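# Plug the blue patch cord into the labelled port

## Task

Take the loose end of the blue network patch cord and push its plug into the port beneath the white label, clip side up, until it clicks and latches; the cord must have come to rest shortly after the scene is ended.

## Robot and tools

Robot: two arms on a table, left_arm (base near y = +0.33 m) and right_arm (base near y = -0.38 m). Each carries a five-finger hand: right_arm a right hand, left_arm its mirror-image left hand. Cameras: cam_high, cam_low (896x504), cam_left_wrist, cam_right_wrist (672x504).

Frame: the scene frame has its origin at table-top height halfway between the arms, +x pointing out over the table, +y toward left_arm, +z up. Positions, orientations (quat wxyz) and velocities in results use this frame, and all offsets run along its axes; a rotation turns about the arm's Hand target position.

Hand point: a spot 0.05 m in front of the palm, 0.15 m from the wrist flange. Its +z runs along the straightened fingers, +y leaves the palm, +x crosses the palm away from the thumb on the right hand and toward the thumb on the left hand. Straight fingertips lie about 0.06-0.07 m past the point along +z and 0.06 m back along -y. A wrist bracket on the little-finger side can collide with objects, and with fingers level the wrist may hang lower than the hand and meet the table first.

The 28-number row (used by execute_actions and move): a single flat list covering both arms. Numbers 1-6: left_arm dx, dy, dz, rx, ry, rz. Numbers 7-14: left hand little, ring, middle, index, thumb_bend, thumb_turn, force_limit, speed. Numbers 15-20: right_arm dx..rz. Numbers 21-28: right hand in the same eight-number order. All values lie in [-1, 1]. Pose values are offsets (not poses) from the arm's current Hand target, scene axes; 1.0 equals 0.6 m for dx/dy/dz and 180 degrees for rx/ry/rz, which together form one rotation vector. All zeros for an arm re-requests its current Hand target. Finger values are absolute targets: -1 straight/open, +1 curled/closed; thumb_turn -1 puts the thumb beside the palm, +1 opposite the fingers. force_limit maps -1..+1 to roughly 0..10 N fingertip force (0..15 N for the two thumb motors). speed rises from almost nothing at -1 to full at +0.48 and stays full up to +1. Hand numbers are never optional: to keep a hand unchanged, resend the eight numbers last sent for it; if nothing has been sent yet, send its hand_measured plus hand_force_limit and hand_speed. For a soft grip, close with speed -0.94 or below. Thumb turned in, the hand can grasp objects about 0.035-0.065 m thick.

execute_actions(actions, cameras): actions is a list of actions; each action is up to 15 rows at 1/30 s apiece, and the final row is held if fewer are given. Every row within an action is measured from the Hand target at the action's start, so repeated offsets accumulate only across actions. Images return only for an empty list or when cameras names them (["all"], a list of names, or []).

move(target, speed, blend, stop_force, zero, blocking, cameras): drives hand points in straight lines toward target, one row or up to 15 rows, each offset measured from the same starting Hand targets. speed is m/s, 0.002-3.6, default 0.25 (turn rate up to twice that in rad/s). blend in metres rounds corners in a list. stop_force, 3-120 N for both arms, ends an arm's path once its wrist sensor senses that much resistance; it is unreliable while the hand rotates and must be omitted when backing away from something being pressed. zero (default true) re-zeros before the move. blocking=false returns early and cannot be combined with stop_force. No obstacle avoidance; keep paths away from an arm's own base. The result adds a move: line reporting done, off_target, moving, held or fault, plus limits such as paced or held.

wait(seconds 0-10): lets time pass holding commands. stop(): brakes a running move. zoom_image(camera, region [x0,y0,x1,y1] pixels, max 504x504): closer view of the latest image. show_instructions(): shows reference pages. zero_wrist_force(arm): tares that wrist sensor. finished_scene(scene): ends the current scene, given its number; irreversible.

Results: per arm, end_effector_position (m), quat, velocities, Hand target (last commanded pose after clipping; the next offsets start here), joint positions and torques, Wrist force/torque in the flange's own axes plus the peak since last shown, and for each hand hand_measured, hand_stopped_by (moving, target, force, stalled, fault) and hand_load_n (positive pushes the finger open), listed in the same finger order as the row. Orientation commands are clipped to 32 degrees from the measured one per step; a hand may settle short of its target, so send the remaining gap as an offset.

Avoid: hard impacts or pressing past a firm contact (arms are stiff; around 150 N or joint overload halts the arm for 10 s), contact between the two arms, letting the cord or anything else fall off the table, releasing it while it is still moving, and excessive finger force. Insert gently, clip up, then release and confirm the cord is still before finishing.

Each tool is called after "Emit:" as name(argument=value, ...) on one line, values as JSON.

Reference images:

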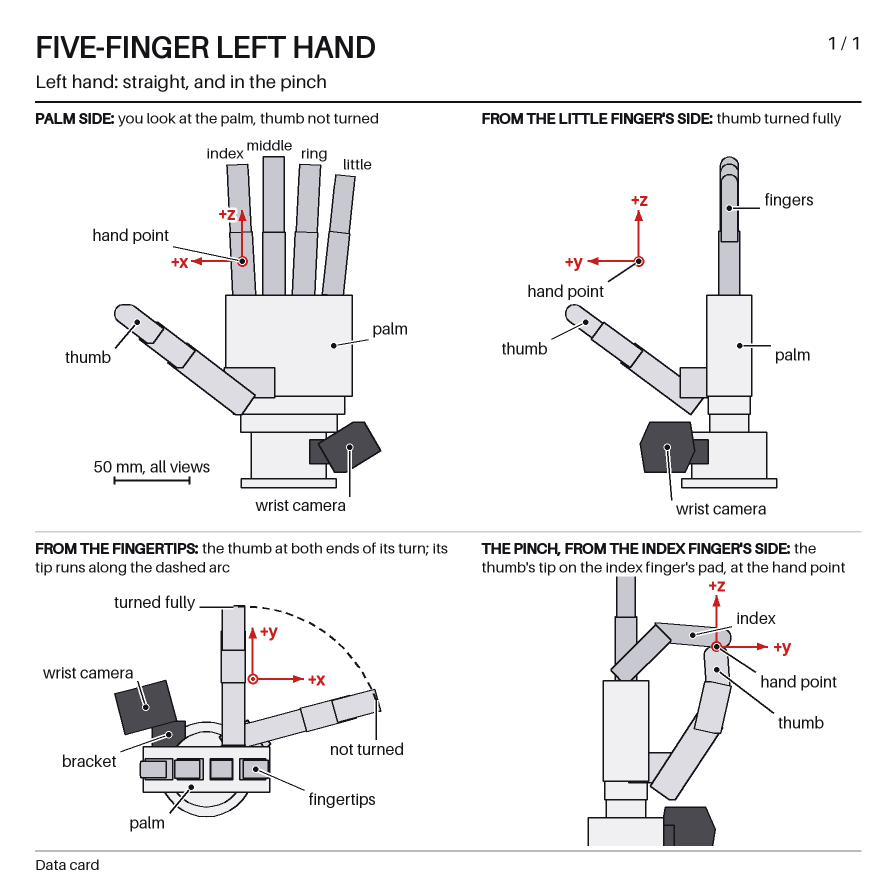

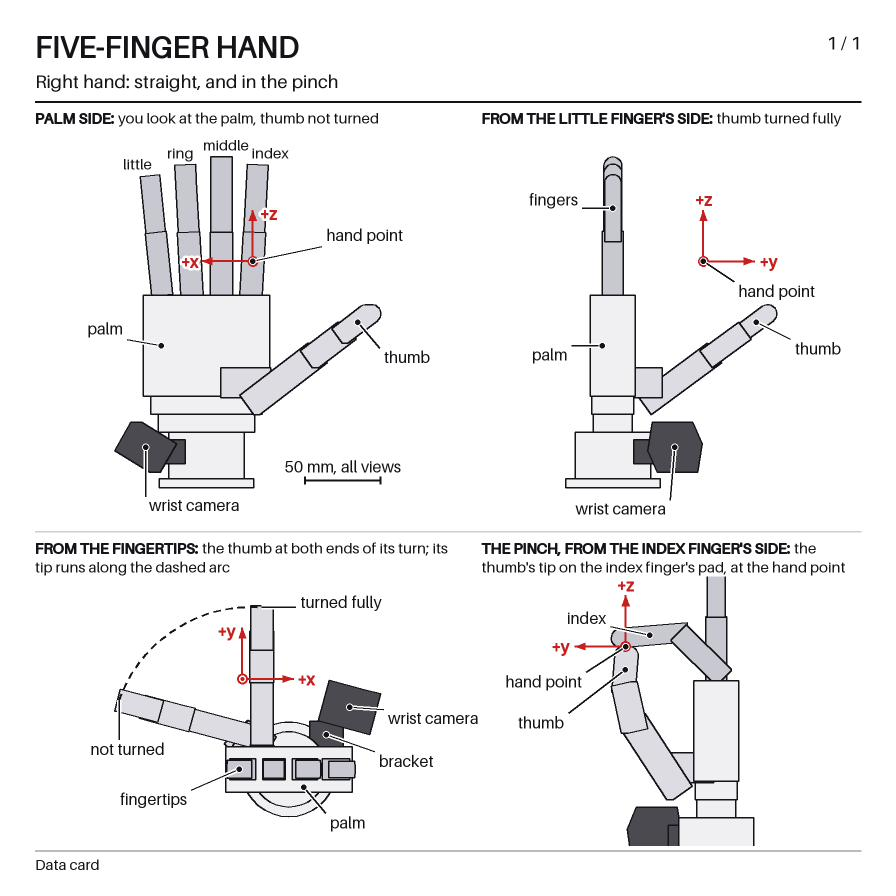

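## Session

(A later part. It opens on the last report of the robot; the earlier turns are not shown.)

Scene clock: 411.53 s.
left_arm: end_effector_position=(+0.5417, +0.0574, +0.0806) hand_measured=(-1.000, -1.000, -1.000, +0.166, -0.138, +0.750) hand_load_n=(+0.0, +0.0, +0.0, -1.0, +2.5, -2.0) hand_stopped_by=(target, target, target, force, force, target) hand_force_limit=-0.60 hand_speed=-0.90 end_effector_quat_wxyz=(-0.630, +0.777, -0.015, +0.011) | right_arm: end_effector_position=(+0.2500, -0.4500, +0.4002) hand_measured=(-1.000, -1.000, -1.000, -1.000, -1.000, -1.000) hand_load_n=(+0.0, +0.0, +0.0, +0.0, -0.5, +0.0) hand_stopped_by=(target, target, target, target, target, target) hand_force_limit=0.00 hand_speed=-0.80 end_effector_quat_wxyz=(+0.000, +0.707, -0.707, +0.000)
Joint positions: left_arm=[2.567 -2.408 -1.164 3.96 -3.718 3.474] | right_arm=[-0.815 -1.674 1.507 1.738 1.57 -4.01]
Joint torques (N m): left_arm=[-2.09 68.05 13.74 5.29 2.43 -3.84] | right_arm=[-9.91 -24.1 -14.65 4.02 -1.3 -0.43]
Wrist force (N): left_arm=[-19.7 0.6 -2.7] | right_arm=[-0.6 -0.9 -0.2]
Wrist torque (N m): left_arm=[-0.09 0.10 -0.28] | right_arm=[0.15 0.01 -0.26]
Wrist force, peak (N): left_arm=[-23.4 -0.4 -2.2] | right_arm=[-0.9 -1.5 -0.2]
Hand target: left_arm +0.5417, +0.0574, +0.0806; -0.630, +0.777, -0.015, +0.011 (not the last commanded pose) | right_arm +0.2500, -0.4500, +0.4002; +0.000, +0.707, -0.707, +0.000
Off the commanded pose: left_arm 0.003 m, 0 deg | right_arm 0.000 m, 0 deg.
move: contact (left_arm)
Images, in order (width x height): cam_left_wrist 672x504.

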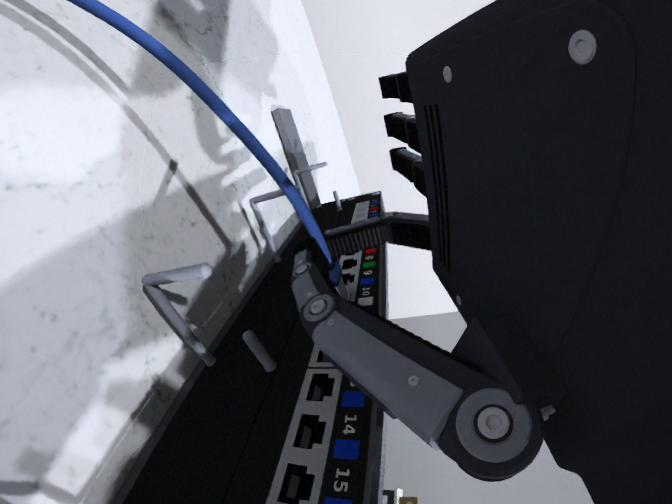

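Emit:
move(target=[-0.004,0.0005,0,0,0,0,-1,-1,-1,0.62,0.15,0.75,0.6,-0.9,0,0,0,0,0,0,-1,-1,-1,-1,-1,-1,0,-0.8], speed=0.01, cameras=["cam_left_wrist"])

Emit:
zoom_image(camera="cam_left_wrist", region=[280, 220, 380, 320])

Emit:
move(target=[-0.0133,0.0016,0,0,0,0,-1,-1,-1,0.62,0.15,0.75,0.6,-0.9,0,0,0,0,0,0,-1,-1,-1,-1,-1,-1,0,-0.8], speed=0.006, stop_force=5, cameras=["cam_left_wrist"])

Emit:
zoom_image(camera="cam_left_wrist", region=[280, 220, 380, 320])

Scene clock: 412.70 s.
left_arm: end_effector_position=(+0.5394, +0.0577, +0.0806) hand_measured=(-1.000, -1.000, -1.000, +0.182, -0.138, +0.750) hand_load_n=(+0.0, +0.0, +0.0, +7.0, +3.5, +2.5) hand_stopped_by=(target, target, target, force, force, target) hand_force_limit=0.60 hand_speed=-0.90 end_effector_quat_wxyz=(-0.630, +0.777, -0.015, +0.011) | right_arm: end_effector_position=(+0.2500, -0.4500, +0.4002) hand_measured=(-1.000, -1.000, -1.000, -1.000, -1.000, -1.000) hand_load_n=(+0.0, +0.0, +0.0, +0.0, +0.0, +0.0) hand_stopped_by=(target, target, target, target, target, target) hand_force_limit=0.00 hand_speed=-0.80 end_effector_quat_wxyz=(+0.000, +0.707, -0.707, +0.000)
Joint positions: left_arm=[2.565 -2.403 -1.172 3.963 -3.72 3.473] | right_arm=[-0.815 -1.674 1.507 1.738 1.57 -4.01]
Joint torques (N m): left_arm=[-9.97 68.11 9.06 1.23 -1.29 -2.06] | right_arm=[-9.92 -23.85 -13.1 4.14 -1.11 -0.4]
Wrist force (N): left_arm=[2.4 -0.7 0.1] | right_arm=[-0.3 -1.2 0.0]
Wrist torque (N m): left_arm=[-0.24 0.03 -0.03] | right_arm=[0.10 -0.03 -0.25]
Wrist force, peak (N): left_arm=[-19.9 0.6 -2.8] | right_arm=[-0.6 -1.3 -0.2]
Hand target: left_arm +0.5393, +0.0577, +0.0806; -0.630, +0.777, -0.015, +0.011 | right_arm +0.2500, -0.4500, +0.4002; +0.000, +0.707, -0.707, +0.000
Off the commanded pose: left_arm 0.000 m, 0 deg | right_arm 0.000 m, 0 deg.
move: done
Images, in order (width x height): cam_left_wrist 672x504.

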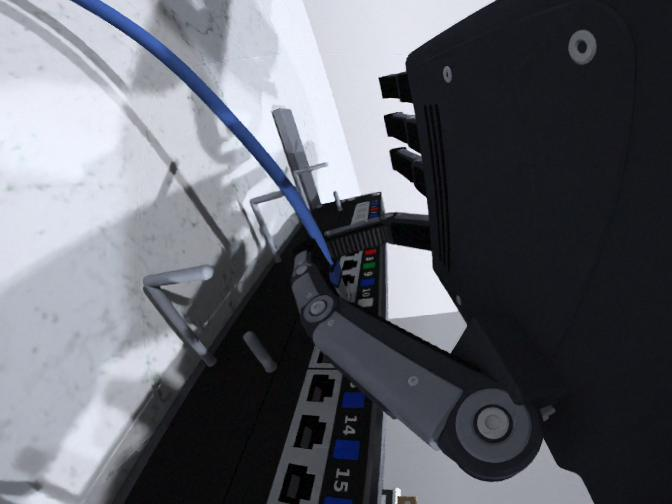

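Scaled by 5.040 from the camera's 672x504 image, which has a finer 960x720 frame.

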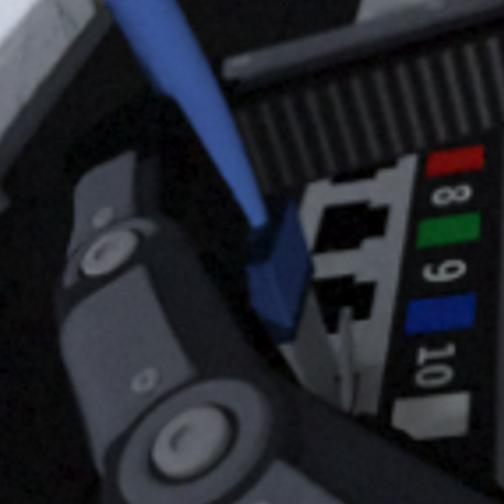

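Scene clock: 414.93 s.
left_arm: end_effector_position=(+0.5313, +0.0587, +0.0806) hand_measured=(-1.000, -1.000, -1.000, +0.182, -0.138, +0.750) hand_load_n=(-0.5, +0.0, +0.0, +3.0, +3.0, +1.5) hand_stopped_by=(target, target, target, force, force, target) hand_force_limit=0.60 hand_speed=-0.90 end_effector_quat_wxyz=(-0.630, +0.777, -0.015, +0.011) | right_arm: end_effector_position=(+0.2500, -0.4500, +0.4002) hand_measured=(-1.000, -1.000, -1.000, -1.000, -1.000, -1.000) hand_load_n=(+0.0, +0.0, +0.0, +0.0, +0.0, +0.0) hand_stopped_by=(target, target, target, target, target, target) hand_force_limit=0.00 hand_speed=-0.80 end_effector_quat_wxyz=(+0.000, +0.707, -0.707, +0.000)
Joint positions: left_arm=[2.56 -2.389 -1.199 3.973 -3.724 3.47] | right_arm=[-0.815 -1.674 1.507 1.738 1.57 -4.01]
Joint torques (N m): left_arm=[-10.28 66.49 8.94 0.91 -1.94 -2.14] | right_arm=[-10.11 -24.22 -14.25 3.91 -1.42 -0.2]
Wrist force (N): left_arm=[2.9 0.0 -0.3] | right_arm=[-0.4 -1.1 -0.2]
Wrist torque (N m): left_arm=[-0.23 0.01 -0.02] | right_arm=[0.13 -0.01 -0.26]
Wrist force, peak (N): left_arm=[4.7 -0.1 -0.8] | right_arm=[-0.4 -1.5 -0.2]
Hand target: left_arm +0.5313, +0.0587, +0.0806; -0.630, +0.777, -0.015, +0.011 | right_arm +0.2500, -0.4500, +0.4002; +0.000, +0.707, -0.707, +0.000
Off the commanded pose: left_arm 0.000 m, 0 deg | right_arm 0.000 m, 0 deg.
move: done
Images, in order (width x height): cam_left_wrist 672x504.

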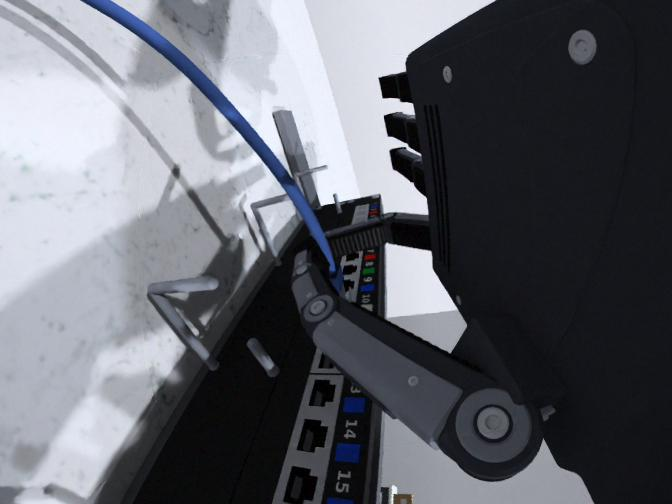

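Scaled by 5.040 from the camera's 672x504 image, which has a finer 960x720 frame.

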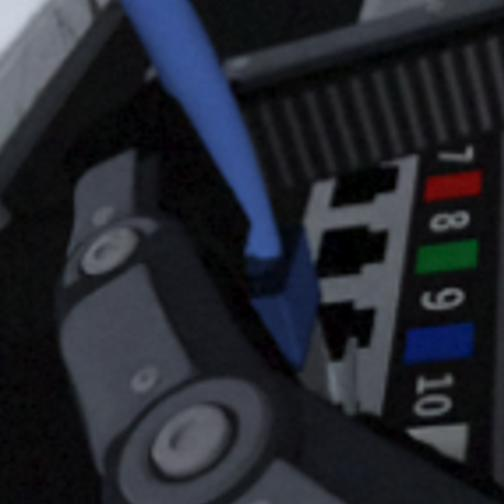

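Emit:
move(target=[[0,0,0,0,0,0,-1,-1,-1,-0.02,-0.216,0.75,0.6,-0.9,0,0,0,0,0,0,-1,-1,-1,-1,-1,-1,0,-0.8],[0,-0.0072,0.0132,0,0,0,-1,-1,-1,-0.02,-0.216,0.75,0.6,-0.9,0,0,0,0,0,0,-1,-1,-1,-1,-1,-1,0,-0.8],[0.0295,-0.0108,0.0132,0,0,0,-1,-1,-1,-0.02,-0.216,0.75,0.6,-0.9,0,0,0,0,0,0,-1,-1,-1,-1,-1,-1,0,-0.8]], speed=0.03, cameras=["cam_left_wrist"])

Emit:
zoom_image(camera="cam_left_wrist", region=[280, 220, 380, 320])

Scene clock: 419.63 s.
left_arm: end_effector_position=(+0.5489, +0.0522, +0.0886) hand_measured=(-1.000, -1.000, -1.000, -0.020, -0.216, +0.750) hand_load_n=(+0.0, +0.0, +0.0, +0.0, +0.0, +0.0) hand_stopped_by=(target, target, target, target, target, target) hand_force_limit=0.60 hand_speed=-0.90 end_effector_quat_wxyz=(-0.630, +0.777, -0.015, +0.011) | right_arm: end_effector_position=(+0.2500, -0.4500, +0.4002) hand_measured=(-1.000, -1.000, -1.000, -1.000, -1.000, -1.000) hand_load_n=(+0.0, +0.0, +0.0, +0.0, +0.0, +0.0) hand_stopped_by=(target, target, target, target, target, target) hand_force_limit=0.00 hand_speed=-0.80 end_effector_quat_wxyz=(+0.000, +0.707, -0.707, +0.000)
Joint positions: left_arm=[2.566 -2.421 -1.118 3.926 -3.719 3.474] | right_arm=[-0.815 -1.674 1.507 1.738 1.57 -4.01]
Joint torques (N m): left_arm=[7.15 45.81 27.1 -1.19 2.83 2.35] | right_arm=[-9.97 -25.1 -13.33 4.14 -1.24 -0.29]
Wrist force (N): left_arm=[0.2 -1.1 0.0] | right_arm=[-0.5 -1.2 -0.2]
Wrist torque (N m): left_arm=[-0.22 -0.01 -0.20] | right_arm=[0.11 0.00 -0.27]
Wrist force, peak (N): left_arm=[3.1 0.6 -0.1] | right_arm=[-0.8 -1.5 -0.1]
Hand target: left_arm +0.5490, +0.0522, +0.0886; -0.630, +0.777, -0.015, +0.011 | right_arm +0.2500, -0.4500, +0.4002; +0.000, +0.707, -0.707, +0.000
Off the commanded pose: left_arm 0.000 m, 0 deg | right_arm 0.000 m, 0 deg.
move: done
Images, in order (width x height): cam_left_wrist 672x504.

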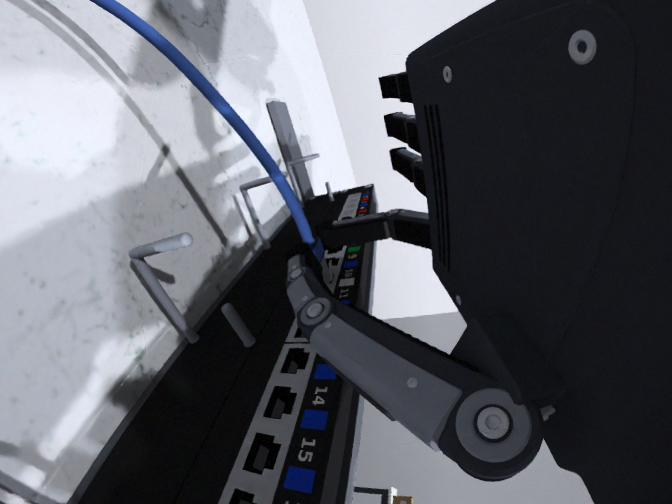

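Scaled by 5.040 from the camera's 672x504 image, which has a finer 960x720 frame.

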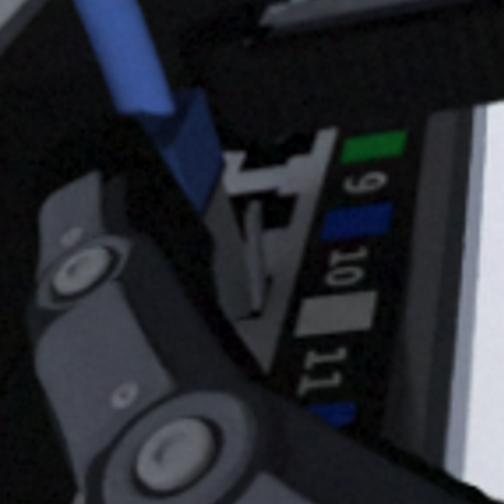

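Emit:
zoom_image(camera="cam_left_wrist", region=[312, 248, 346, 298])

Scaled by 10.080 from the camera's 672x504 image, which has a finer 960x720 frame.

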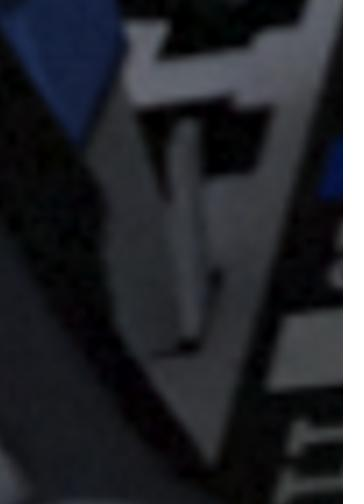

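Emit:
move(target=[0,0.0022,0,0,0,0,-1,-1,-1,0.75,-0.216,0.75,1.0,-0.9,0,0,0,0,0,0,-1,-1,-1,-1,-1,-1,0,-0.8], speed=0.01)

Emit:
move(target=[-0.0133,0.0016,0,0,0,0,-1,-1,-1,0.75,-0.216,0.75,1.0,-0.9,0,0,0,0,0,0,-1,-1,-1,-1,-1,-1,0,-0.8], speed=0.006, stop_force=8, cameras=["cam_left_wrist"])

Emit:
zoom_image(camera="cam_left_wrist", region=[280, 220, 380, 320])

Scene clock: 420.57 s.
left_arm: end_effector_position=(+0.5490, +0.0534, +0.0886) hand_measured=(-1.000, -1.000, -1.000, +0.098, -0.216, +0.750) hand_load_n=(+0.0, +0.0, +0.0, +9.0, +2.5, +1.5) hand_stopped_by=(target, target, target, force, target, target) hand_force_limit=1.00 hand_speed=-0.90 end_effector_quat_wxyz=(-0.630, +0.777, -0.015, +0.011) | right_arm: end_effector_position=(+0.2500, -0.4500, +0.4002) hand_measured=(-1.000, -1.000, -1.000, -1.000, -1.000, -1.000) hand_load_n=(+0.0, +0.0, +0.5, +0.0, +0.0, +0.0) hand_stopped_by=(target, target, target, target, target, target) hand_force_limit=0.00 hand_speed=-0.80 end_effector_quat_wxyz=(+0.000, +0.707, -0.707, +0.000)
Joint positions: left_arm=[2.568 -2.419 -1.121 3.929 -3.717 3.475] | right_arm=[-0.815 -1.674 1.507 1.738 1.57 -4.01]
Joint torques (N m): left_arm=[6.94 67.8 9.4 0.96 2.12 2.66] | right_arm=[-10.14 -23.94 -13.66 3.95 -1.24 -0.12]
Wrist force (N): left_arm=[2.6 -0.9 0.1] | right_arm=[-0.1 -1.1 -0.2]
Wrist torque (N m): left_arm=[-0.25 0.01 -0.21] | right_arm=[0.13 -0.06 -0.24]
Wrist force, peak (N): left_arm=[1.3 -1.5 3.3] | right_arm=[-0.7 -1.4 0.0]
Hand target: left_arm +0.5490, +0.0535, +0.0886; -0.630, +0.777, -0.015, +0.011 | right_arm +0.2500, -0.4500, +0.4002; +0.000, +0.707, -0.707, +0.000
Off the commanded pose: left_arm 0.000 m, 0 deg | right_arm 0.000 m, 0 deg.
move: done

Scene clock: 422.80 s.
left_arm: end_effector_position=(+0.5410, +0.0545, +0.0886) hand_measured=(-1.000, -1.000, -1.000, +0.098, -0.216, +0.750) hand_load_n=(+0.0, +0.0, +0.0, +6.5, +3.5, +3.0) hand_stopped_by=(target, target, target, force, target, target) hand_force_limit=1.00 hand_speed=-0.90 end_effector_quat_wxyz=(-0.630, +0.777, -0.015, +0.011) | right_arm: end_effector_position=(+0.2500, -0.4500, +0.4002) hand_measured=(-1.000, -1.000, -1.000, -1.000, -1.000, -1.000) hand_load_n=(+0.0, +0.0, +0.0, +0.0, +0.0, +0.0) hand_stopped_by=(target, target, target, target, target, target) hand_force_limit=0.00 hand_speed=-0.80 end_effector_quat_wxyz=(+0.000, +0.707, -0.707, +0.000)
Joint positions: left_arm=[2.563 -2.404 -1.15 3.939 -3.722 3.472] | right_arm=[-0.815 -1.674 1.507 1.738 1.57 -4.01]
Joint torques (N m): left_arm=[-11.39 66 7.52 0.51 -2.79 -1.89] | right_arm=[-10.55 -23.85 -14.26 4.17 -1.17 -0.2]
Wrist force (N): left_arm=[6.1 -1.5 0.0] | right_arm=[-0.3 -1.0 -0.1]
Wrist torque (N m): left_arm=[-0.21 -0.01 -0.04] | right_arm=[0.13 -0.03 -0.25]
Wrist force, peak (N): left_arm=[7.9 -0.4 0.4] | right_arm=[-0.6 -1.3 -0.5]
Hand target: left_arm +0.5410, +0.0545, +0.0886; -0.630, +0.777, -0.015, +0.011 | right_arm +0.2500, -0.4500, +0.4002; +0.000, +0.707, -0.707, +0.000
Off the commanded pose: left_arm 0.000 m, 0 deg | right_arm 0.000 m, 0 deg.
move: done
Images, in order (width x height): cam_left_wrist 672x504.

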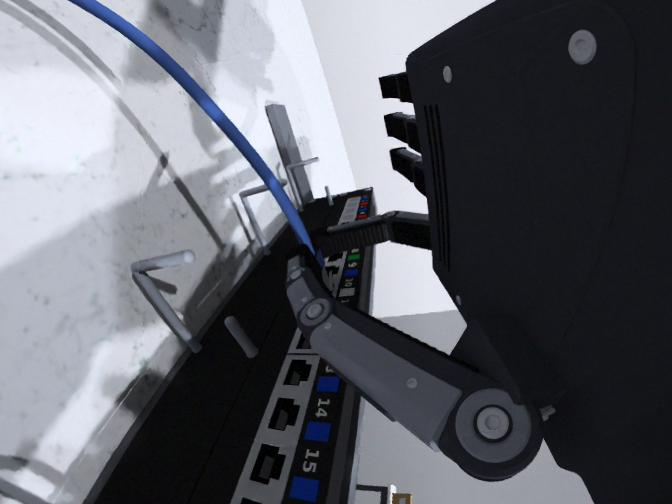

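Scaled by 5.040 from the camera's 672x504 image, which has a finer 960x720 frame.

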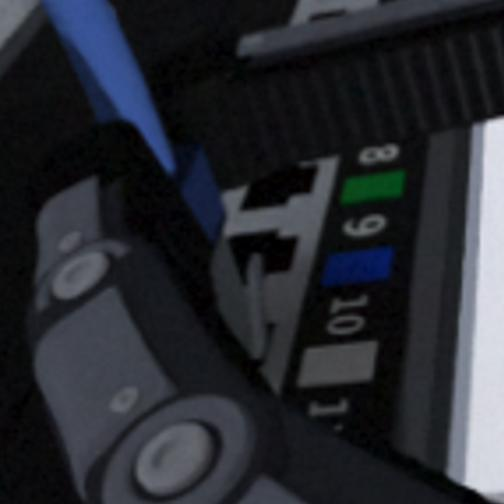

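Emit:
move(target=[[0.002,-0.0002,0,0,0,0,-1,-1,-1,-0.05,-0.216,0.75,1.0,-0.95,0,0,0,0,0,0,-1,-1,-1,-1,-1,-1,0,-0.8],[0.0,-0.004,0,0,0,0,-1,-1,-1,-0.05,-0.216,0.75,1.0,-0.95,0,0,0,0,0,0,-1,-1,-1,-1,-1,-1,0,-0.8],[0.0,-0.004,0.06,0,0,0,-1,-1,-1,-0.05,-0.216,0.75,1.0,-0.95,0,0,0,0,0,0,-1,-1,-1,-1,-1,-1,0,-0.8]], speed=[0.01, 0.01, 0.04], cameras=["cam_left_wrist","cam_high"])

Emit:
zoom_image(camera="cam_left_wrist", region=[230, 240, 330, 340])

Scene clock: 426.57 s.
left_arm: end_effector_position=(+0.5410, +0.0521, +0.1244) hand_measured=(-1.000, -1.000, -1.000, -0.050, -0.216, +0.750) hand_load_n=(+0.0, +0.0, +0.0, +0.0, +0.0, +0.0) hand_stopped_by=(target, target, target, target, target, target) hand_force_limit=1.00 hand_speed=-0.95 end_effector_quat_wxyz=(-0.630, +0.777, -0.015, +0.011) | right_arm: end_effector_position=(+0.2500, -0.4500, +0.4002) hand_measured=(-1.000, -1.000, -1.000, -1.000, -1.000, -1.000) hand_load_n=(+0.0, +0.0, +0.0, +0.0, +0.0, +0.0) hand_stopped_by=(target, target, target, target, target, target) hand_force_limit=0.00 hand_speed=-0.80 end_effector_quat_wxyz=(+0.000, +0.707, -0.707, +0.000)
Joint positions: left_arm=[2.56 -2.374 -1.106 3.865 -3.725 3.47] | right_arm=[-0.815 -1.674 1.507 1.738 1.57 -4.01]
Joint torques (N m): left_arm=[-10.31 66.69 28.5 -1.24 -1.52 -1.32] | right_arm=[-9.94 -24.2 -14.11 4.11 -0.92 0.04]
Wrist force (N): left_arm=[-0.1 -0.9 -0.2] | right_arm=[-0.6 -1.1 -0.1]
Wrist torque (N m): left_arm=[-0.20 0.04 -0.14] | right_arm=[0.12 0.01 -0.27]
Wrist force, peak (N): left_arm=[6.3 -2.0 -0.1] | right_arm=[-0.5 -1.5 -0.1]
Hand target: left_arm +0.5410, +0.0521, +0.1246; -0.630, +0.777, -0.015, +0.011 | right_arm +0.2500, -0.4500, +0.4002; +0.000, +0.707, -0.707, +0.000
Off the commanded pose: left_arm 0.000 m, 0 deg | right_arm 0.000 m, 0 deg.
move: done
Images, in order (width x height): cam_high 896x504, cam_left_wrist 672x504.

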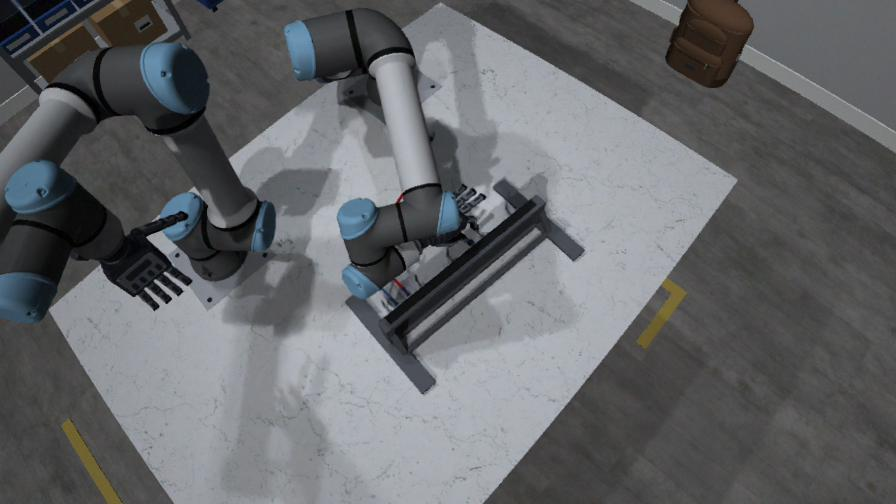

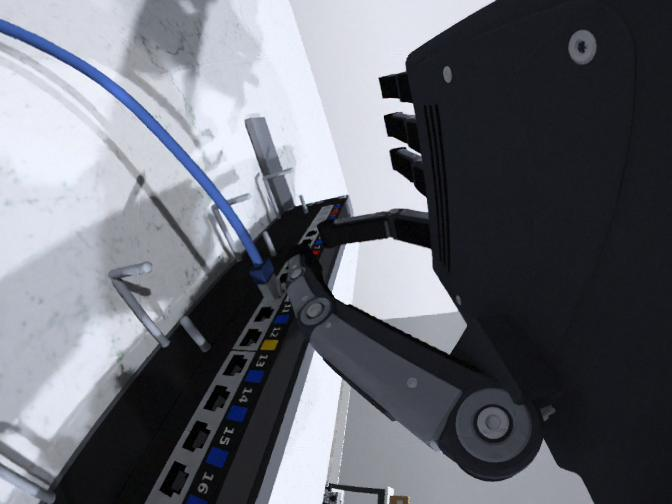

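Scaled by 5.040 from the camera's 672x504 image, which has a finer 960x720 frame.

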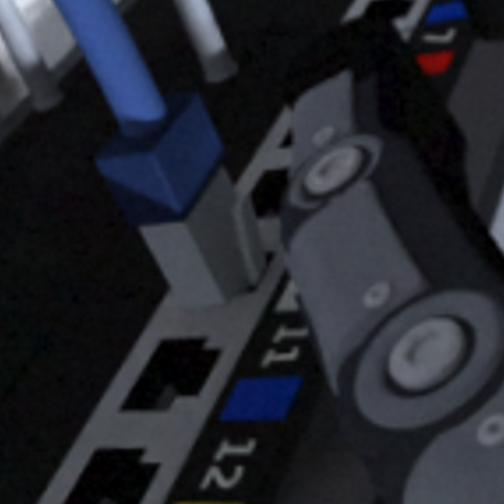

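Emit:
move(target=[[-0.06,0,0.1,0,0,0,-1,-1,-1,-0.05,-0.216,0.75,1.0,-0.95,0,0,0,0,0,0,-1,-1,-1,-1,-1,-1,0,-0.8],[-0.2,0.3,0.3,0,0,0,-1,-1,-1,-0.05,-0.216,0.75,1.0,-0.95,0,0,0,0,0,0,-1,-1,-1,-1,-1,-1,0,-0.8]], speed=0.15, blend=0.03, cameras=["cam_left_wrist","cam_high"])

Emit:
zoom_image(camera="cam_high", region=[360, 270, 430, 330])

Emit:
zoom_image(camera="cam_high", region=[440, 215, 500, 275])

Scene clock: 429.43 s.
left_arm: end_effector_position=(+0.4211, +0.2320, +0.3045) hand_measured=(-1.000, -1.000, -1.000, -0.050, -0.216, +0.750) hand_load_n=(+0.0, +0.0, +0.0, +0.0, +0.0, +0.0) hand_stopped_by=(target, target, target, target, target, target) hand_force_limit=1.00 hand_speed=-0.95 end_effector_quat_wxyz=(-0.630, +0.777, -0.015, +0.011) end_effector_velocity=(-0.001, +0.002, +0.002) end_effector_angular_velocity=(-0.002, -0.001, +0.001) | right_arm: end_effector_position=(+0.2500, -0.4500, +0.4002) hand_measured=(-1.000, -1.000, -1.000, -1.000, -1.000, -1.000) hand_load_n=(+0.0, +0.0, +0.0, +0.0, +0.0, +0.0) hand_stopped_by=(target, target, target, target, target, target) hand_force_limit=0.00 hand_speed=-0.80 end_effector_quat_wxyz=(+0.000, +0.707, -0.707, +0.000)
Joint positions: left_arm=[2.724 -1.726 -1.622 3.861 -3.576 3.616] | right_arm=[-0.815 -1.674 1.507 1.738 1.57 -4.01]
Joint velocities: left_arm=[0.003 0.006 -0.002 0.003 0.001 0.005] | right_arm=[within noise]
Joint torques (N m): left_arm=[8.83 40.23 10.27 1.96 3.14 2] | right_arm=[-10.18 -23.57 -13.81 3.79 -1.29 0.24]
Wrist force (N): left_arm=[-0.1 -1.0 0.0] | right_arm=[-0.5 -1.3 -0.2]
Wrist torque (N m): left_arm=[-0.21 0.03 -0.22] | right_arm=[0.10 0.00 -0.27]
Wrist force, peak (N): left_arm=[-0.5 -1.5 0.4] | right_arm=[-0.6 -1.4 -0.3]
Hand target: left_arm +0.4210, +0.2321, +0.3046; -0.630, +0.777, -0.015, +0.011 | right_arm +0.2500, -0.4500, +0.4002; +0.000, +0.707, -0.707, +0.000
Off the commanded pose: left_arm 0.000 m, 0 deg | right_arm 0.000 m, 0 deg.
move: done
Images, in order (width x height): cam_high 896x504, cam_left_wrist 672x504.

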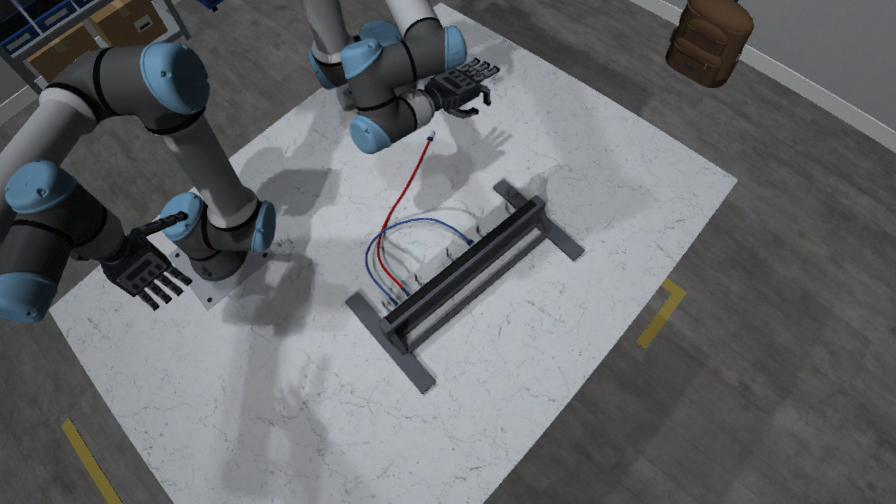

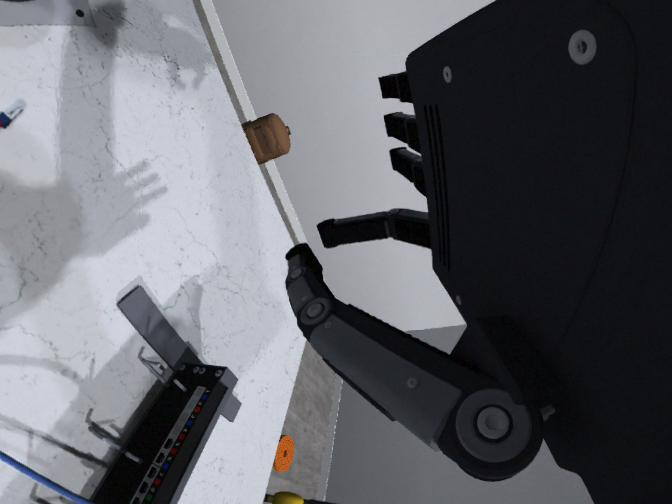

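Scaled by 7.200 from the camera's 896x504 image, which has a finer 1280x720 frame.

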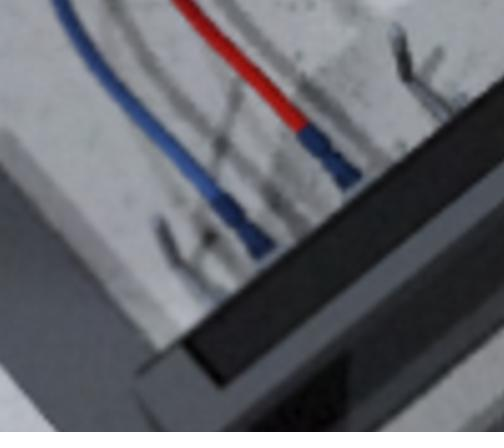

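Scaled by 8.400 from the camera's 896x504 image, which has a finer 1280x720 frame.

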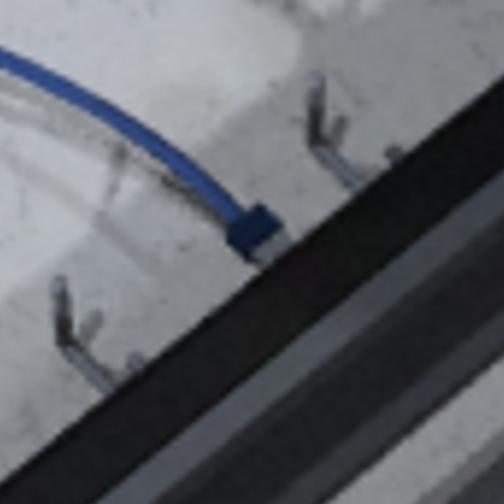

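Emit:
move(target=[[0.1,-0.3,-0.2,0,0,0,-1,-1,-1,-0.05,-0.216,0.75,1.0,-0.95,0,0,0,0,0,0,-1,-1,-1,-1,-1,-1,0,-0.8],[0.2,-0.3,-0.3,0,0,0,-1,-1,-1,-0.05,-0.216,0.75,1.0,-0.95,0,0,0,0,0,0,-1,-1,-1,-1,-1,-1,0,-0.8],[0.2,-0.3,-0.36,0,0,0,-1,-1,-1,-0.05,-0.216,0.75,1.0,-0.95,0,0,0,0,0,0,-1,-1,-1,-1,-1,-1,0,-0.8],[0.2125,-0.3015,-0.36,0,0,0,-1,-1,-1,-0.05,-0.216,0.75,1.0,-0.95,0,0,0,0,0,0,-1,-1,-1,-1,-1,-1,0,-0.8]], speed=[0.15,0.1,0.05,0.03], blend=[0.03,0.01,0,0], cameras=["cam_left_wrist"])

Emit:
zoom_image(camera="cam_left_wrist", region=[280, 220, 380, 320])

Scene clock: 434.30 s.
left_arm: end_effector_position=(+0.5484, +0.0512, +0.0886) hand_measured=(-1.000, -1.000, -1.000, -0.050, -0.216, +0.750) hand_load_n=(-0.5, +0.0, +0.0, +0.0, +0.0, +0.0) hand_stopped_by=(target, target, target, target, target, target) hand_force_limit=1.00 hand_speed=-0.95 end_effector_quat_wxyz=(-0.630, +0.777, -0.015, +0.011) | right_arm: end_effector_position=(+0.2500, -0.4500, +0.4002) hand_measured=(-1.000, -1.000, -1.000, -1.000, -1.000, -1.000) hand_load_n=(+0.0, +0.0, +0.0, +0.0, -0.5, +0.0) hand_stopped_by=(target, target, target, target, target, target) hand_force_limit=0.00 hand_speed=-0.80 end_effector_quat_wxyz=(+0.000, +0.707, -0.707, +0.000)
Joint positions: left_arm=[2.564 -2.422 -1.115 3.924 -3.72 3.473] | right_arm=[-0.815 -1.674 1.507 1.738 1.57 -4.01]
Joint torques (N m): left_arm=[7.49 45.4 28.82 -0.94 2.98 2.61] | right_arm=[-9.67 -24.44 -14.75 3.84 -1.08 0.4]
Wrist force (N): left_arm=[0.0 -1.3 -0.2] | right_arm=[-0.5 -1.0 0.1]
Wrist torque (N m): left_arm=[-0.24 0.01 -0.20] | right_arm=[0.11 -0.01 -0.26]
Wrist force, peak (N): left_arm=[-0.3 -1.5 0.6] | right_arm=[-0.5 -1.5 -0.1]
Hand target: left_arm +0.5485, +0.0512, +0.0886; -0.630, +0.777, -0.015, +0.011 | right_arm +0.2500, -0.4500, +0.4002; +0.000, +0.707, -0.707, +0.000
Off the commanded pose: left_arm 0.000 m, 0 deg | right_arm 0.000 m, 0 deg.
move: done
Images, in order (width x height): cam_left_wrist 672x504.

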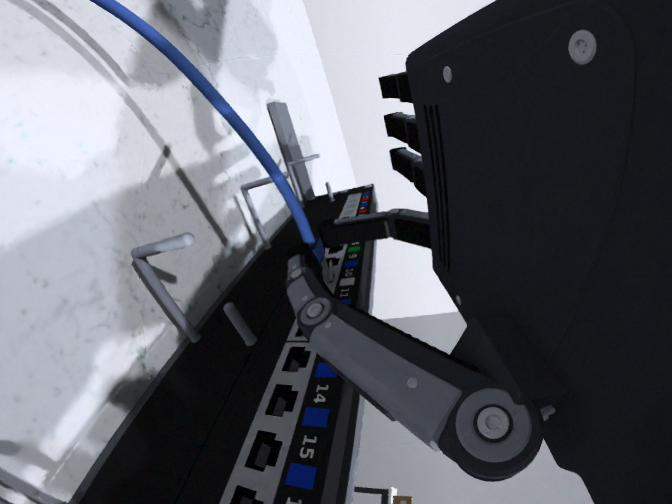

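Scaled by 5.040 from the camera's 672x504 image, which has a finer 960x720 frame.

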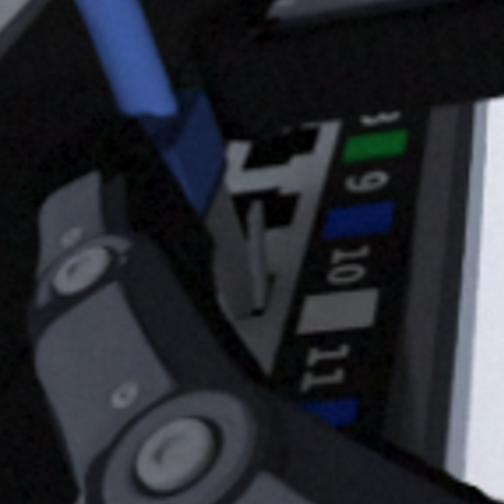

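Emit:
move(target=[0,0.0035,0,0,0,0,-1,-1,-1,0.74,-0.216,0.75,1.0,-0.9,0,0,0,0,0,0,-1,-1,-1,-1,-1,-1,0,-0.8], speed=0.01)

Emit:
move(target=[0,0,0,0,0,0,-1,-1,-1,0.74,0.0,0.75,0.8,-0.9,0,0,0,0,0,0,-1,-1,-1,-1,-1,-1,0,-0.8], speed=0.01)

Scene clock: 435.17 s.
left_arm: end_effector_position=(+0.5485, +0.0532, +0.0886) hand_measured=(-1.000, -1.000, -1.000, +0.096, -0.216, +0.750) hand_load_n=(-0.5, +0.0, +0.0, +8.0, +2.5, +1.5) hand_stopped_by=(target, target, target, force, target, target) hand_force_limit=1.00 hand_speed=-0.90 end_effector_quat_wxyz=(-0.630, +0.777, -0.015, +0.011) | right_arm: end_effector_position=(+0.2500, -0.4500, +0.4002) hand_measured=(-1.000, -1.000, -1.000, -1.000, -1.000, -1.000) hand_load_n=(+0.0, +0.0, +0.0, +0.0, +0.0, +0.0) hand_stopped_by=(target, target, target, target, target, target) hand_force_limit=0.00 hand_speed=-0.80 end_effector_quat_wxyz=(+0.000, +0.707, -0.707, +0.000)
Joint positions: left_arm=[2.567 -2.418 -1.122 3.929 -3.718 3.474] | right_arm=[-0.815 -1.674 1.507 1.738 1.57 -4.01]
Joint torques (N m): left_arm=[6.63 67.82 7.74 0.95 2 2.33] | right_arm=[-10.4 -24.07 -14.96 3.94 -0.94 0.3]
Wrist force (N): left_arm=[2.6 -1.4 0.2] | right_arm=[-0.4 -1.1 -0.2]
Wrist torque (N m): left_arm=[-0.24 0.02 -0.21] | right_arm=[0.12 -0.01 -0.26]
Wrist force, peak (N): left_arm=[1.5 -2.3 2.6] | right_arm=[-0.4 -1.6 0.0]
Hand target: left_arm +0.5485, +0.0533, +0.0886; -0.630, +0.777, -0.015, +0.011 | right_arm +0.2500, -0.4500, +0.4002; +0.000, +0.707, -0.707, +0.000
Off the commanded pose: left_arm 0.000 m, 0 deg | right_arm 0.000 m, 0 deg.
move: done

Scene clock: 435.70 s.
left_arm: end_effector_position=(+0.5485, +0.0533, +0.0885) hand_measured=(-1.000, -1.000, -1.000, +0.096, -0.182, +0.750) hand_load_n=(+0.0, -0.5, +0.0, +12.0, +12.5, +0.5) hand_stopped_by=(target, target, target, force, force, target) hand_force_limit=0.80 hand_speed=-0.90 end_effector_quat_wxyz=(-0.630, +0.777, -0.015, +0.011) | right_arm: end_effector_position=(+0.2500, -0.4500, +0.4002) hand_measured=(-1.000, -1.000, -1.000, -1.000, -1.000, -1.000) hand_load_n=(+0.0, +0.0, +0.0, +0.0, +0.0, +0.0) hand_stopped_by=(target, target, target, target, target, target) hand_force_limit=0.00 hand_speed=-0.80 end_effector_quat_wxyz=(+0.000, +0.707, -0.707, +0.000)
Joint positions: left_arm=[2.567 -2.418 -1.122 3.929 -3.718 3.475] | right_arm=[-0.815 -1.674 1.507 1.738 1.57 -4.01]
Joint torques (N m): left_arm=[7.34 68.3 9.48 1.02 2.17 2.21] | right_arm=[-10.47 -25.06 -14.89 3.82 -0.97 0.23]
Wrist force (N): left_arm=[1.5 0.5 0.0] | right_arm=[-0.1 -1.2 0.0]
Wrist torque (N m): left_arm=[-0.17 0.00 -0.22] | right_arm=[0.10 -0.07 -0.25]
Wrist force, peak (N): left_arm=[2.8 -0.7 0.5] | right_arm=[-0.6 -1.4 -0.2]
Hand target: left_arm +0.5485, +0.0533, +0.0886; -0.630, +0.777, -0.015, +0.011 | right_arm +0.2500, -0.4500, +0.4002; +0.000, +0.707, -0.707, +0.000
Off the commanded pose: left_arm 0.000 m, 0 deg | right_arm 0.000 m, 0 deg.
move: done

Emit:
move(target=[-0.0117,0.00143,0,0,0,0,-1,-1,-1,0.74,0.0,0.75,0.8,-0.9,0,0,0,0,0,0,-1,-1,-1,-1,-1,-1,0,-0.8], speed=0.006, stop_force=13, cameras=["cam_left_wrist"])

Emit:
zoom_image(camera="cam_left_wrist", region=[280, 220, 380, 320])

Scene clock: 437.87 s.
left_arm: end_effector_position=(+0.5415, +0.0541, +0.0886) hand_measured=(-1.000, -1.000, -1.000, +0.096, -0.182, +0.750) hand_load_n=(+0.0, +0.0, +0.0, +12.0, +7.5, +6.5) hand_stopped_by=(target, target, target, force, force, target) hand_force_limit=0.80 hand_speed=-0.90 end_effector_quat_wxyz=(-0.630, +0.777, -0.015, +0.011) | right_arm: end_effector_position=(+0.2500, -0.4500, +0.4002) hand_measured=(-1.000, -1.000, -1.000, -1.000, -1.000, -1.000) hand_load_n=(+0.0, +0.0, +0.0, +0.0, +0.0, +0.0) hand_stopped_by=(target, target, target, target, target, target) hand_force_limit=0.00 hand_speed=-0.80 end_effector_quat_wxyz=(+0.000, +0.707, -0.707, +0.000)
Joint positions: left_arm=[2.563 -2.405 -1.147 3.938 -3.722 3.472] | right_arm=[-0.815 -1.674 1.507 1.738 1.57 -4.01]
Joint torques (N m): left_arm=[-12.38 65.17 4.34 -0.52 -4.32 -1.25] | right_arm=[-10.79 -24.86 -14.84 3.8 -1.09 0.23]
Wrist force (N): left_arm=[12.3 -1.5 -0.9] | right_arm=[-0.2 -1.1 0.0]
Wrist torque (N m): left_arm=[-0.20 -0.04 -0.06] | right_arm=[0.10 -0.05 -0.25]
Wrist force, peak (N): left_arm=[13.2 -0.1 -0.8] | right_arm=[-0.8 -1.3 0.1]
Hand target: left_arm +0.5415, +0.0541, +0.0886; -0.630, +0.777, -0.015, +0.011 | right_arm +0.2500, -0.4500, +0.4002; +0.000, +0.707, -0.707, +0.000
Off the commanded pose: left_arm 0.000 m, 0 deg | right_arm 0.000 m, 0 deg.
move: done
Images, in order (width x height): cam_left_wrist 672x504.

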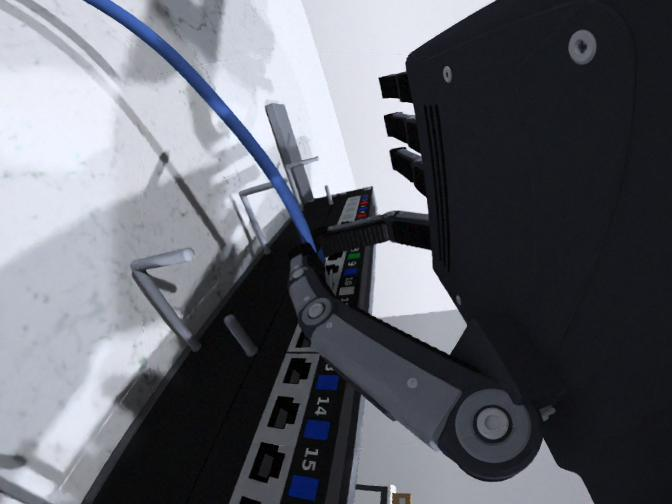

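Scaled by 5.040 from the camera's 672x504 image, which has a finer 960x720 frame.

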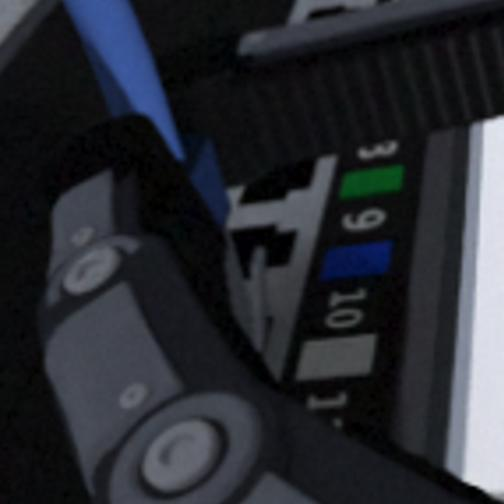

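Emit:
move(target=[[0.0045,-0.00055,0,0,0,0,-1,-1,-1,-0.05,-0.25,0.75,0.8,-0.95,0,0,0,0,0,0,-1,-1,-1,-1,-1,-1,0,-0.8],[0.0045,-0.004,0,0,0,0,-1,-1,-1,-0.05,-0.25,0.75,0.8,-0.95,0,0,0,0,0,0,-1,-1,-1,-1,-1,-1,0,-0.8],[0.0,-0.0035,0.06,0,0,0,-1,-1,-1,-0.05,-0.25,0.75,0.8,-0.95,0,0,0,0,0,0,-1,-1,-1,-1,-1,-1,0,-0.8]], speed=[0.01,0.01,0.04], cameras=["cam_left_wrist"])

Emit:
zoom_image(camera="cam_left_wrist", region=[230, 240, 330, 340])

Emit:
move(target=[[-0.06,0,0.1,0,0,0,-1,-1,-1,-0.05,-0.25,0.75,0.8,-0.95,0,0,0,0,0,0,-1,-1,-1,-1,-1,-1,0,-0.8],[-0.15,0.15,0.25,0,0,0,-1,-1,-1,-0.05,-0.25,0.75,0.8,-0.95,0,0,0,0,0,0,-1,-1,-1,-1,-1,-1,0,-0.8]], speed=0.15, blend=0.03, cameras=["cam_high"])

Emit:
zoom_image(camera="cam_high", region=[440, 215, 500, 275])

Scene clock: 441.27 s.
left_arm: end_effector_position=(+0.5415, +0.0520, +0.1244) hand_measured=(-1.000, -1.000, -1.000, -0.050, -0.250, +0.750) hand_load_n=(+0.0, +0.0, +0.0, +0.0, +0.0, +0.0) hand_stopped_by=(target, target, target, target, target, target) hand_force_limit=0.80 hand_speed=-0.95 end_effector_quat_wxyz=(-0.630, +0.777, -0.015, +0.011) | right_arm: end_effector_position=(+0.2500, -0.4500, +0.4002) hand_measured=(-1.000, -1.000, -1.000, -1.000, -1.000, -1.000) hand_load_n=(+0.0, +0.0, +0.0, +0.0, +0.0, +0.0) hand_stopped_by=(target, target, target, target, target, target) hand_force_limit=0.00 hand_speed=-0.80 end_effector_quat_wxyz=(+0.000, +0.707, -0.707, +0.000)
Joint positions: left_arm=[2.56 -2.375 -1.105 3.864 -3.724 3.47] | right_arm=[-0.815 -1.674 1.507 1.738 1.57 -4.01]
Joint torques (N m): left_arm=[-10.79 67.28 27.77 -1.3 -1.4 -2.02] | right_arm=[-10.61 -24.33 -14.79 3.81 -0.86 0.45]
Wrist force (N): left_arm=[0.0 -0.5 -0.1] | right_arm=[-0.4 -1.2 -0.2]
Wrist torque (N m): left_arm=[-0.13 0.03 -0.23] | right_arm=[0.11 -0.02 -0.26]
Wrist force, peak (N): left_arm=[12.4 -1.1 -0.7] | right_arm=[-0.6 -1.4 -0.2]
Hand target: left_arm +0.5415, +0.0520, +0.1246; -0.630, +0.777, -0.015, +0.011 | right_arm +0.2500, -0.4500, +0.4002; +0.000, +0.707, -0.707, +0.000
Off the commanded pose: left_arm 0.000 m, 0 deg | right_arm 0.000 m, 0 deg.
move: done
Images, in order (width x height): cam_left_wrist 672x504.

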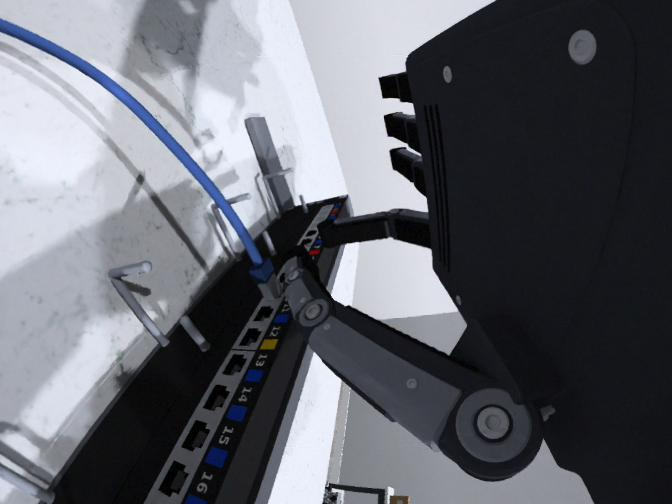

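Scaled by 5.040 from the camera's 672x504 image, which has a finer 960x720 frame.

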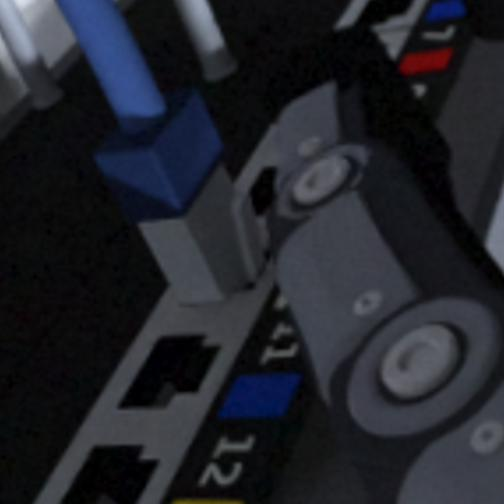

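Scene clock: 443.33 s.
left_arm: end_effector_position=(+0.4515, +0.1420, +0.2745) hand_measured=(-1.000, -1.000, -1.000, -0.050, -0.250, +0.750) hand_load_n=(+0.0, +0.0, +0.0, +0.0, +0.0, +0.0) hand_stopped_by=(target, target, target, target, target, target) hand_force_limit=0.80 hand_speed=-0.95 end_effector_quat_wxyz=(-0.630, +0.777, -0.015, +0.011) | right_arm: end_effector_position=(+0.2500, -0.4500, +0.4002) hand_measured=(-1.000, -1.000, -1.000, -1.000, -1.000, -1.000) hand_load_n=(+0.0, +0.0, +0.0, +0.0, +0.0, +0.5) hand_stopped_by=(target, target, target, target, target, target) hand_force_limit=0.00 hand_speed=-0.80 end_effector_quat_wxyz=(+0.000, +0.707, -0.707, +0.000)
Joint positions: left_arm=[2.603 -1.956 -1.39 3.757 -3.685 3.501] | right_arm=[-0.815 -1.674 1.507 1.738 1.57 -4.01]
Joint torques (N m): left_arm=[8.5 51.97 10.7 1.05 2.51 2.34] | right_arm=[-10.41 -23.22 -15.39 3.92 -1.01 0.35]
Wrist force (N): left_arm=[0.0 -0.3 0.2] | right_arm=[-0.3 -1.3 0.0]
Wrist torque (N m): left_arm=[-0.13 0.02 -0.23] | right_arm=[0.09 -0.04 -0.25]
Wrist force, peak (N): left_arm=[-0.4 -1.0 0.5] | right_arm=[-0.7 -1.5 0.1]
Hand target: left_arm +0.4515, +0.1420, +0.2746; -0.630, +0.777, -0.015, +0.011 | right_arm +0.2500, -0.4500, +0.4002; +0.000, +0.707, -0.707, +0.000
Off the commanded pose: left_arm 0.000 m, 0 deg | right_arm 0.000 m, 0 deg.
move: done
Images, in order (width x height): cam_high 896x504.

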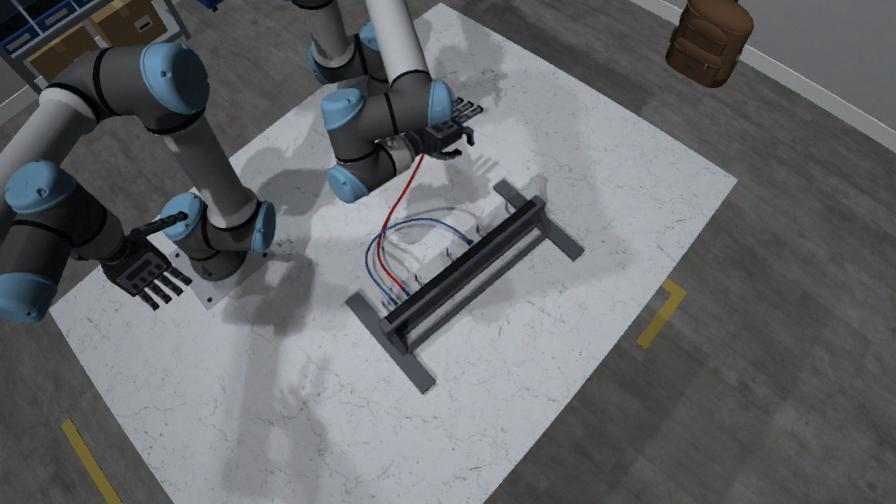

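Scaled by 8.400 from the camera's 896x504 image, which has a finer 1280x720 frame.

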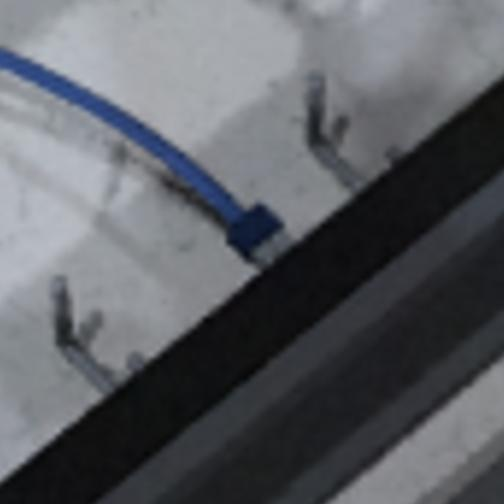

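Emit:
wait(seconds=1)

Emit:
finished_scene(scene=1)

Scene clock: 445.47 s.
left_arm: end_effector_position=(+0.4515, +0.1420, +0.2746) hand_measured=(-1.000, -1.000, -1.000, -0.050, -0.250, +0.750) hand_load_n=(+0.0, +0.0, +0.0, +0.0, +0.0, +0.0) hand_stopped_by=(target, target, target, target, target, target) hand_force_limit=0.80 hand_speed=-0.95 end_effector_quat_wxyz=(-0.630, +0.777, -0.015, +0.011) | right_arm: end_effector_position=(+0.2500, -0.4500, +0.4002) hand_measured=(-1.000, -1.000, -1.000, -1.000, -1.000, -1.000) hand_load_n=(+0.0, +0.0, +0.0, +0.0, -0.5, +0.0) hand_stopped_by=(target, target, target, target, target, target) hand_force_limit=0.00 hand_speed=-0.80 end_effector_quat_wxyz=(+0.000, +0.707, -0.707, +0.000)
Joint positions: left_arm=[2.603 -1.956 -1.391 3.758 -3.685 3.501] | right_arm=[-0.815 -1.674 1.507 1.738 1.57 -4.01]
Joint torques (N m): left_arm=[7.34 51.81 9.82 0.94 2.93 2.05] | right_arm=[-10.1 -24.49 -15.23 3.96 -0.96 0.2]
Wrist force (N): left_arm=[-0.2 -0.4 0.2] | right_arm=[-0.2 -1.0 -0.5]
Wrist torque (N m): left_arm=[-0.13 0.05 -0.24] | right_arm=[0.15 -0.03 -0.25]
Wrist force, peak (N): left_arm=[-0.1 -0.7 0.1] | right_arm=[-0.5 -1.5 0.0]
Hand target: left_arm +0.4515, +0.1420, +0.2746; -0.630, +0.777, -0.015, +0.011 | right_arm +0.2500, -0.4500, +0.4002; +0.000, +0.707, -0.707, +0.000
Off the commanded pose: left_arm 0.000 m, 0 deg | right_arm 0.000 m, 0 deg.
wait: 1.00 s; at rest from the start

The scene is finished: the task was done.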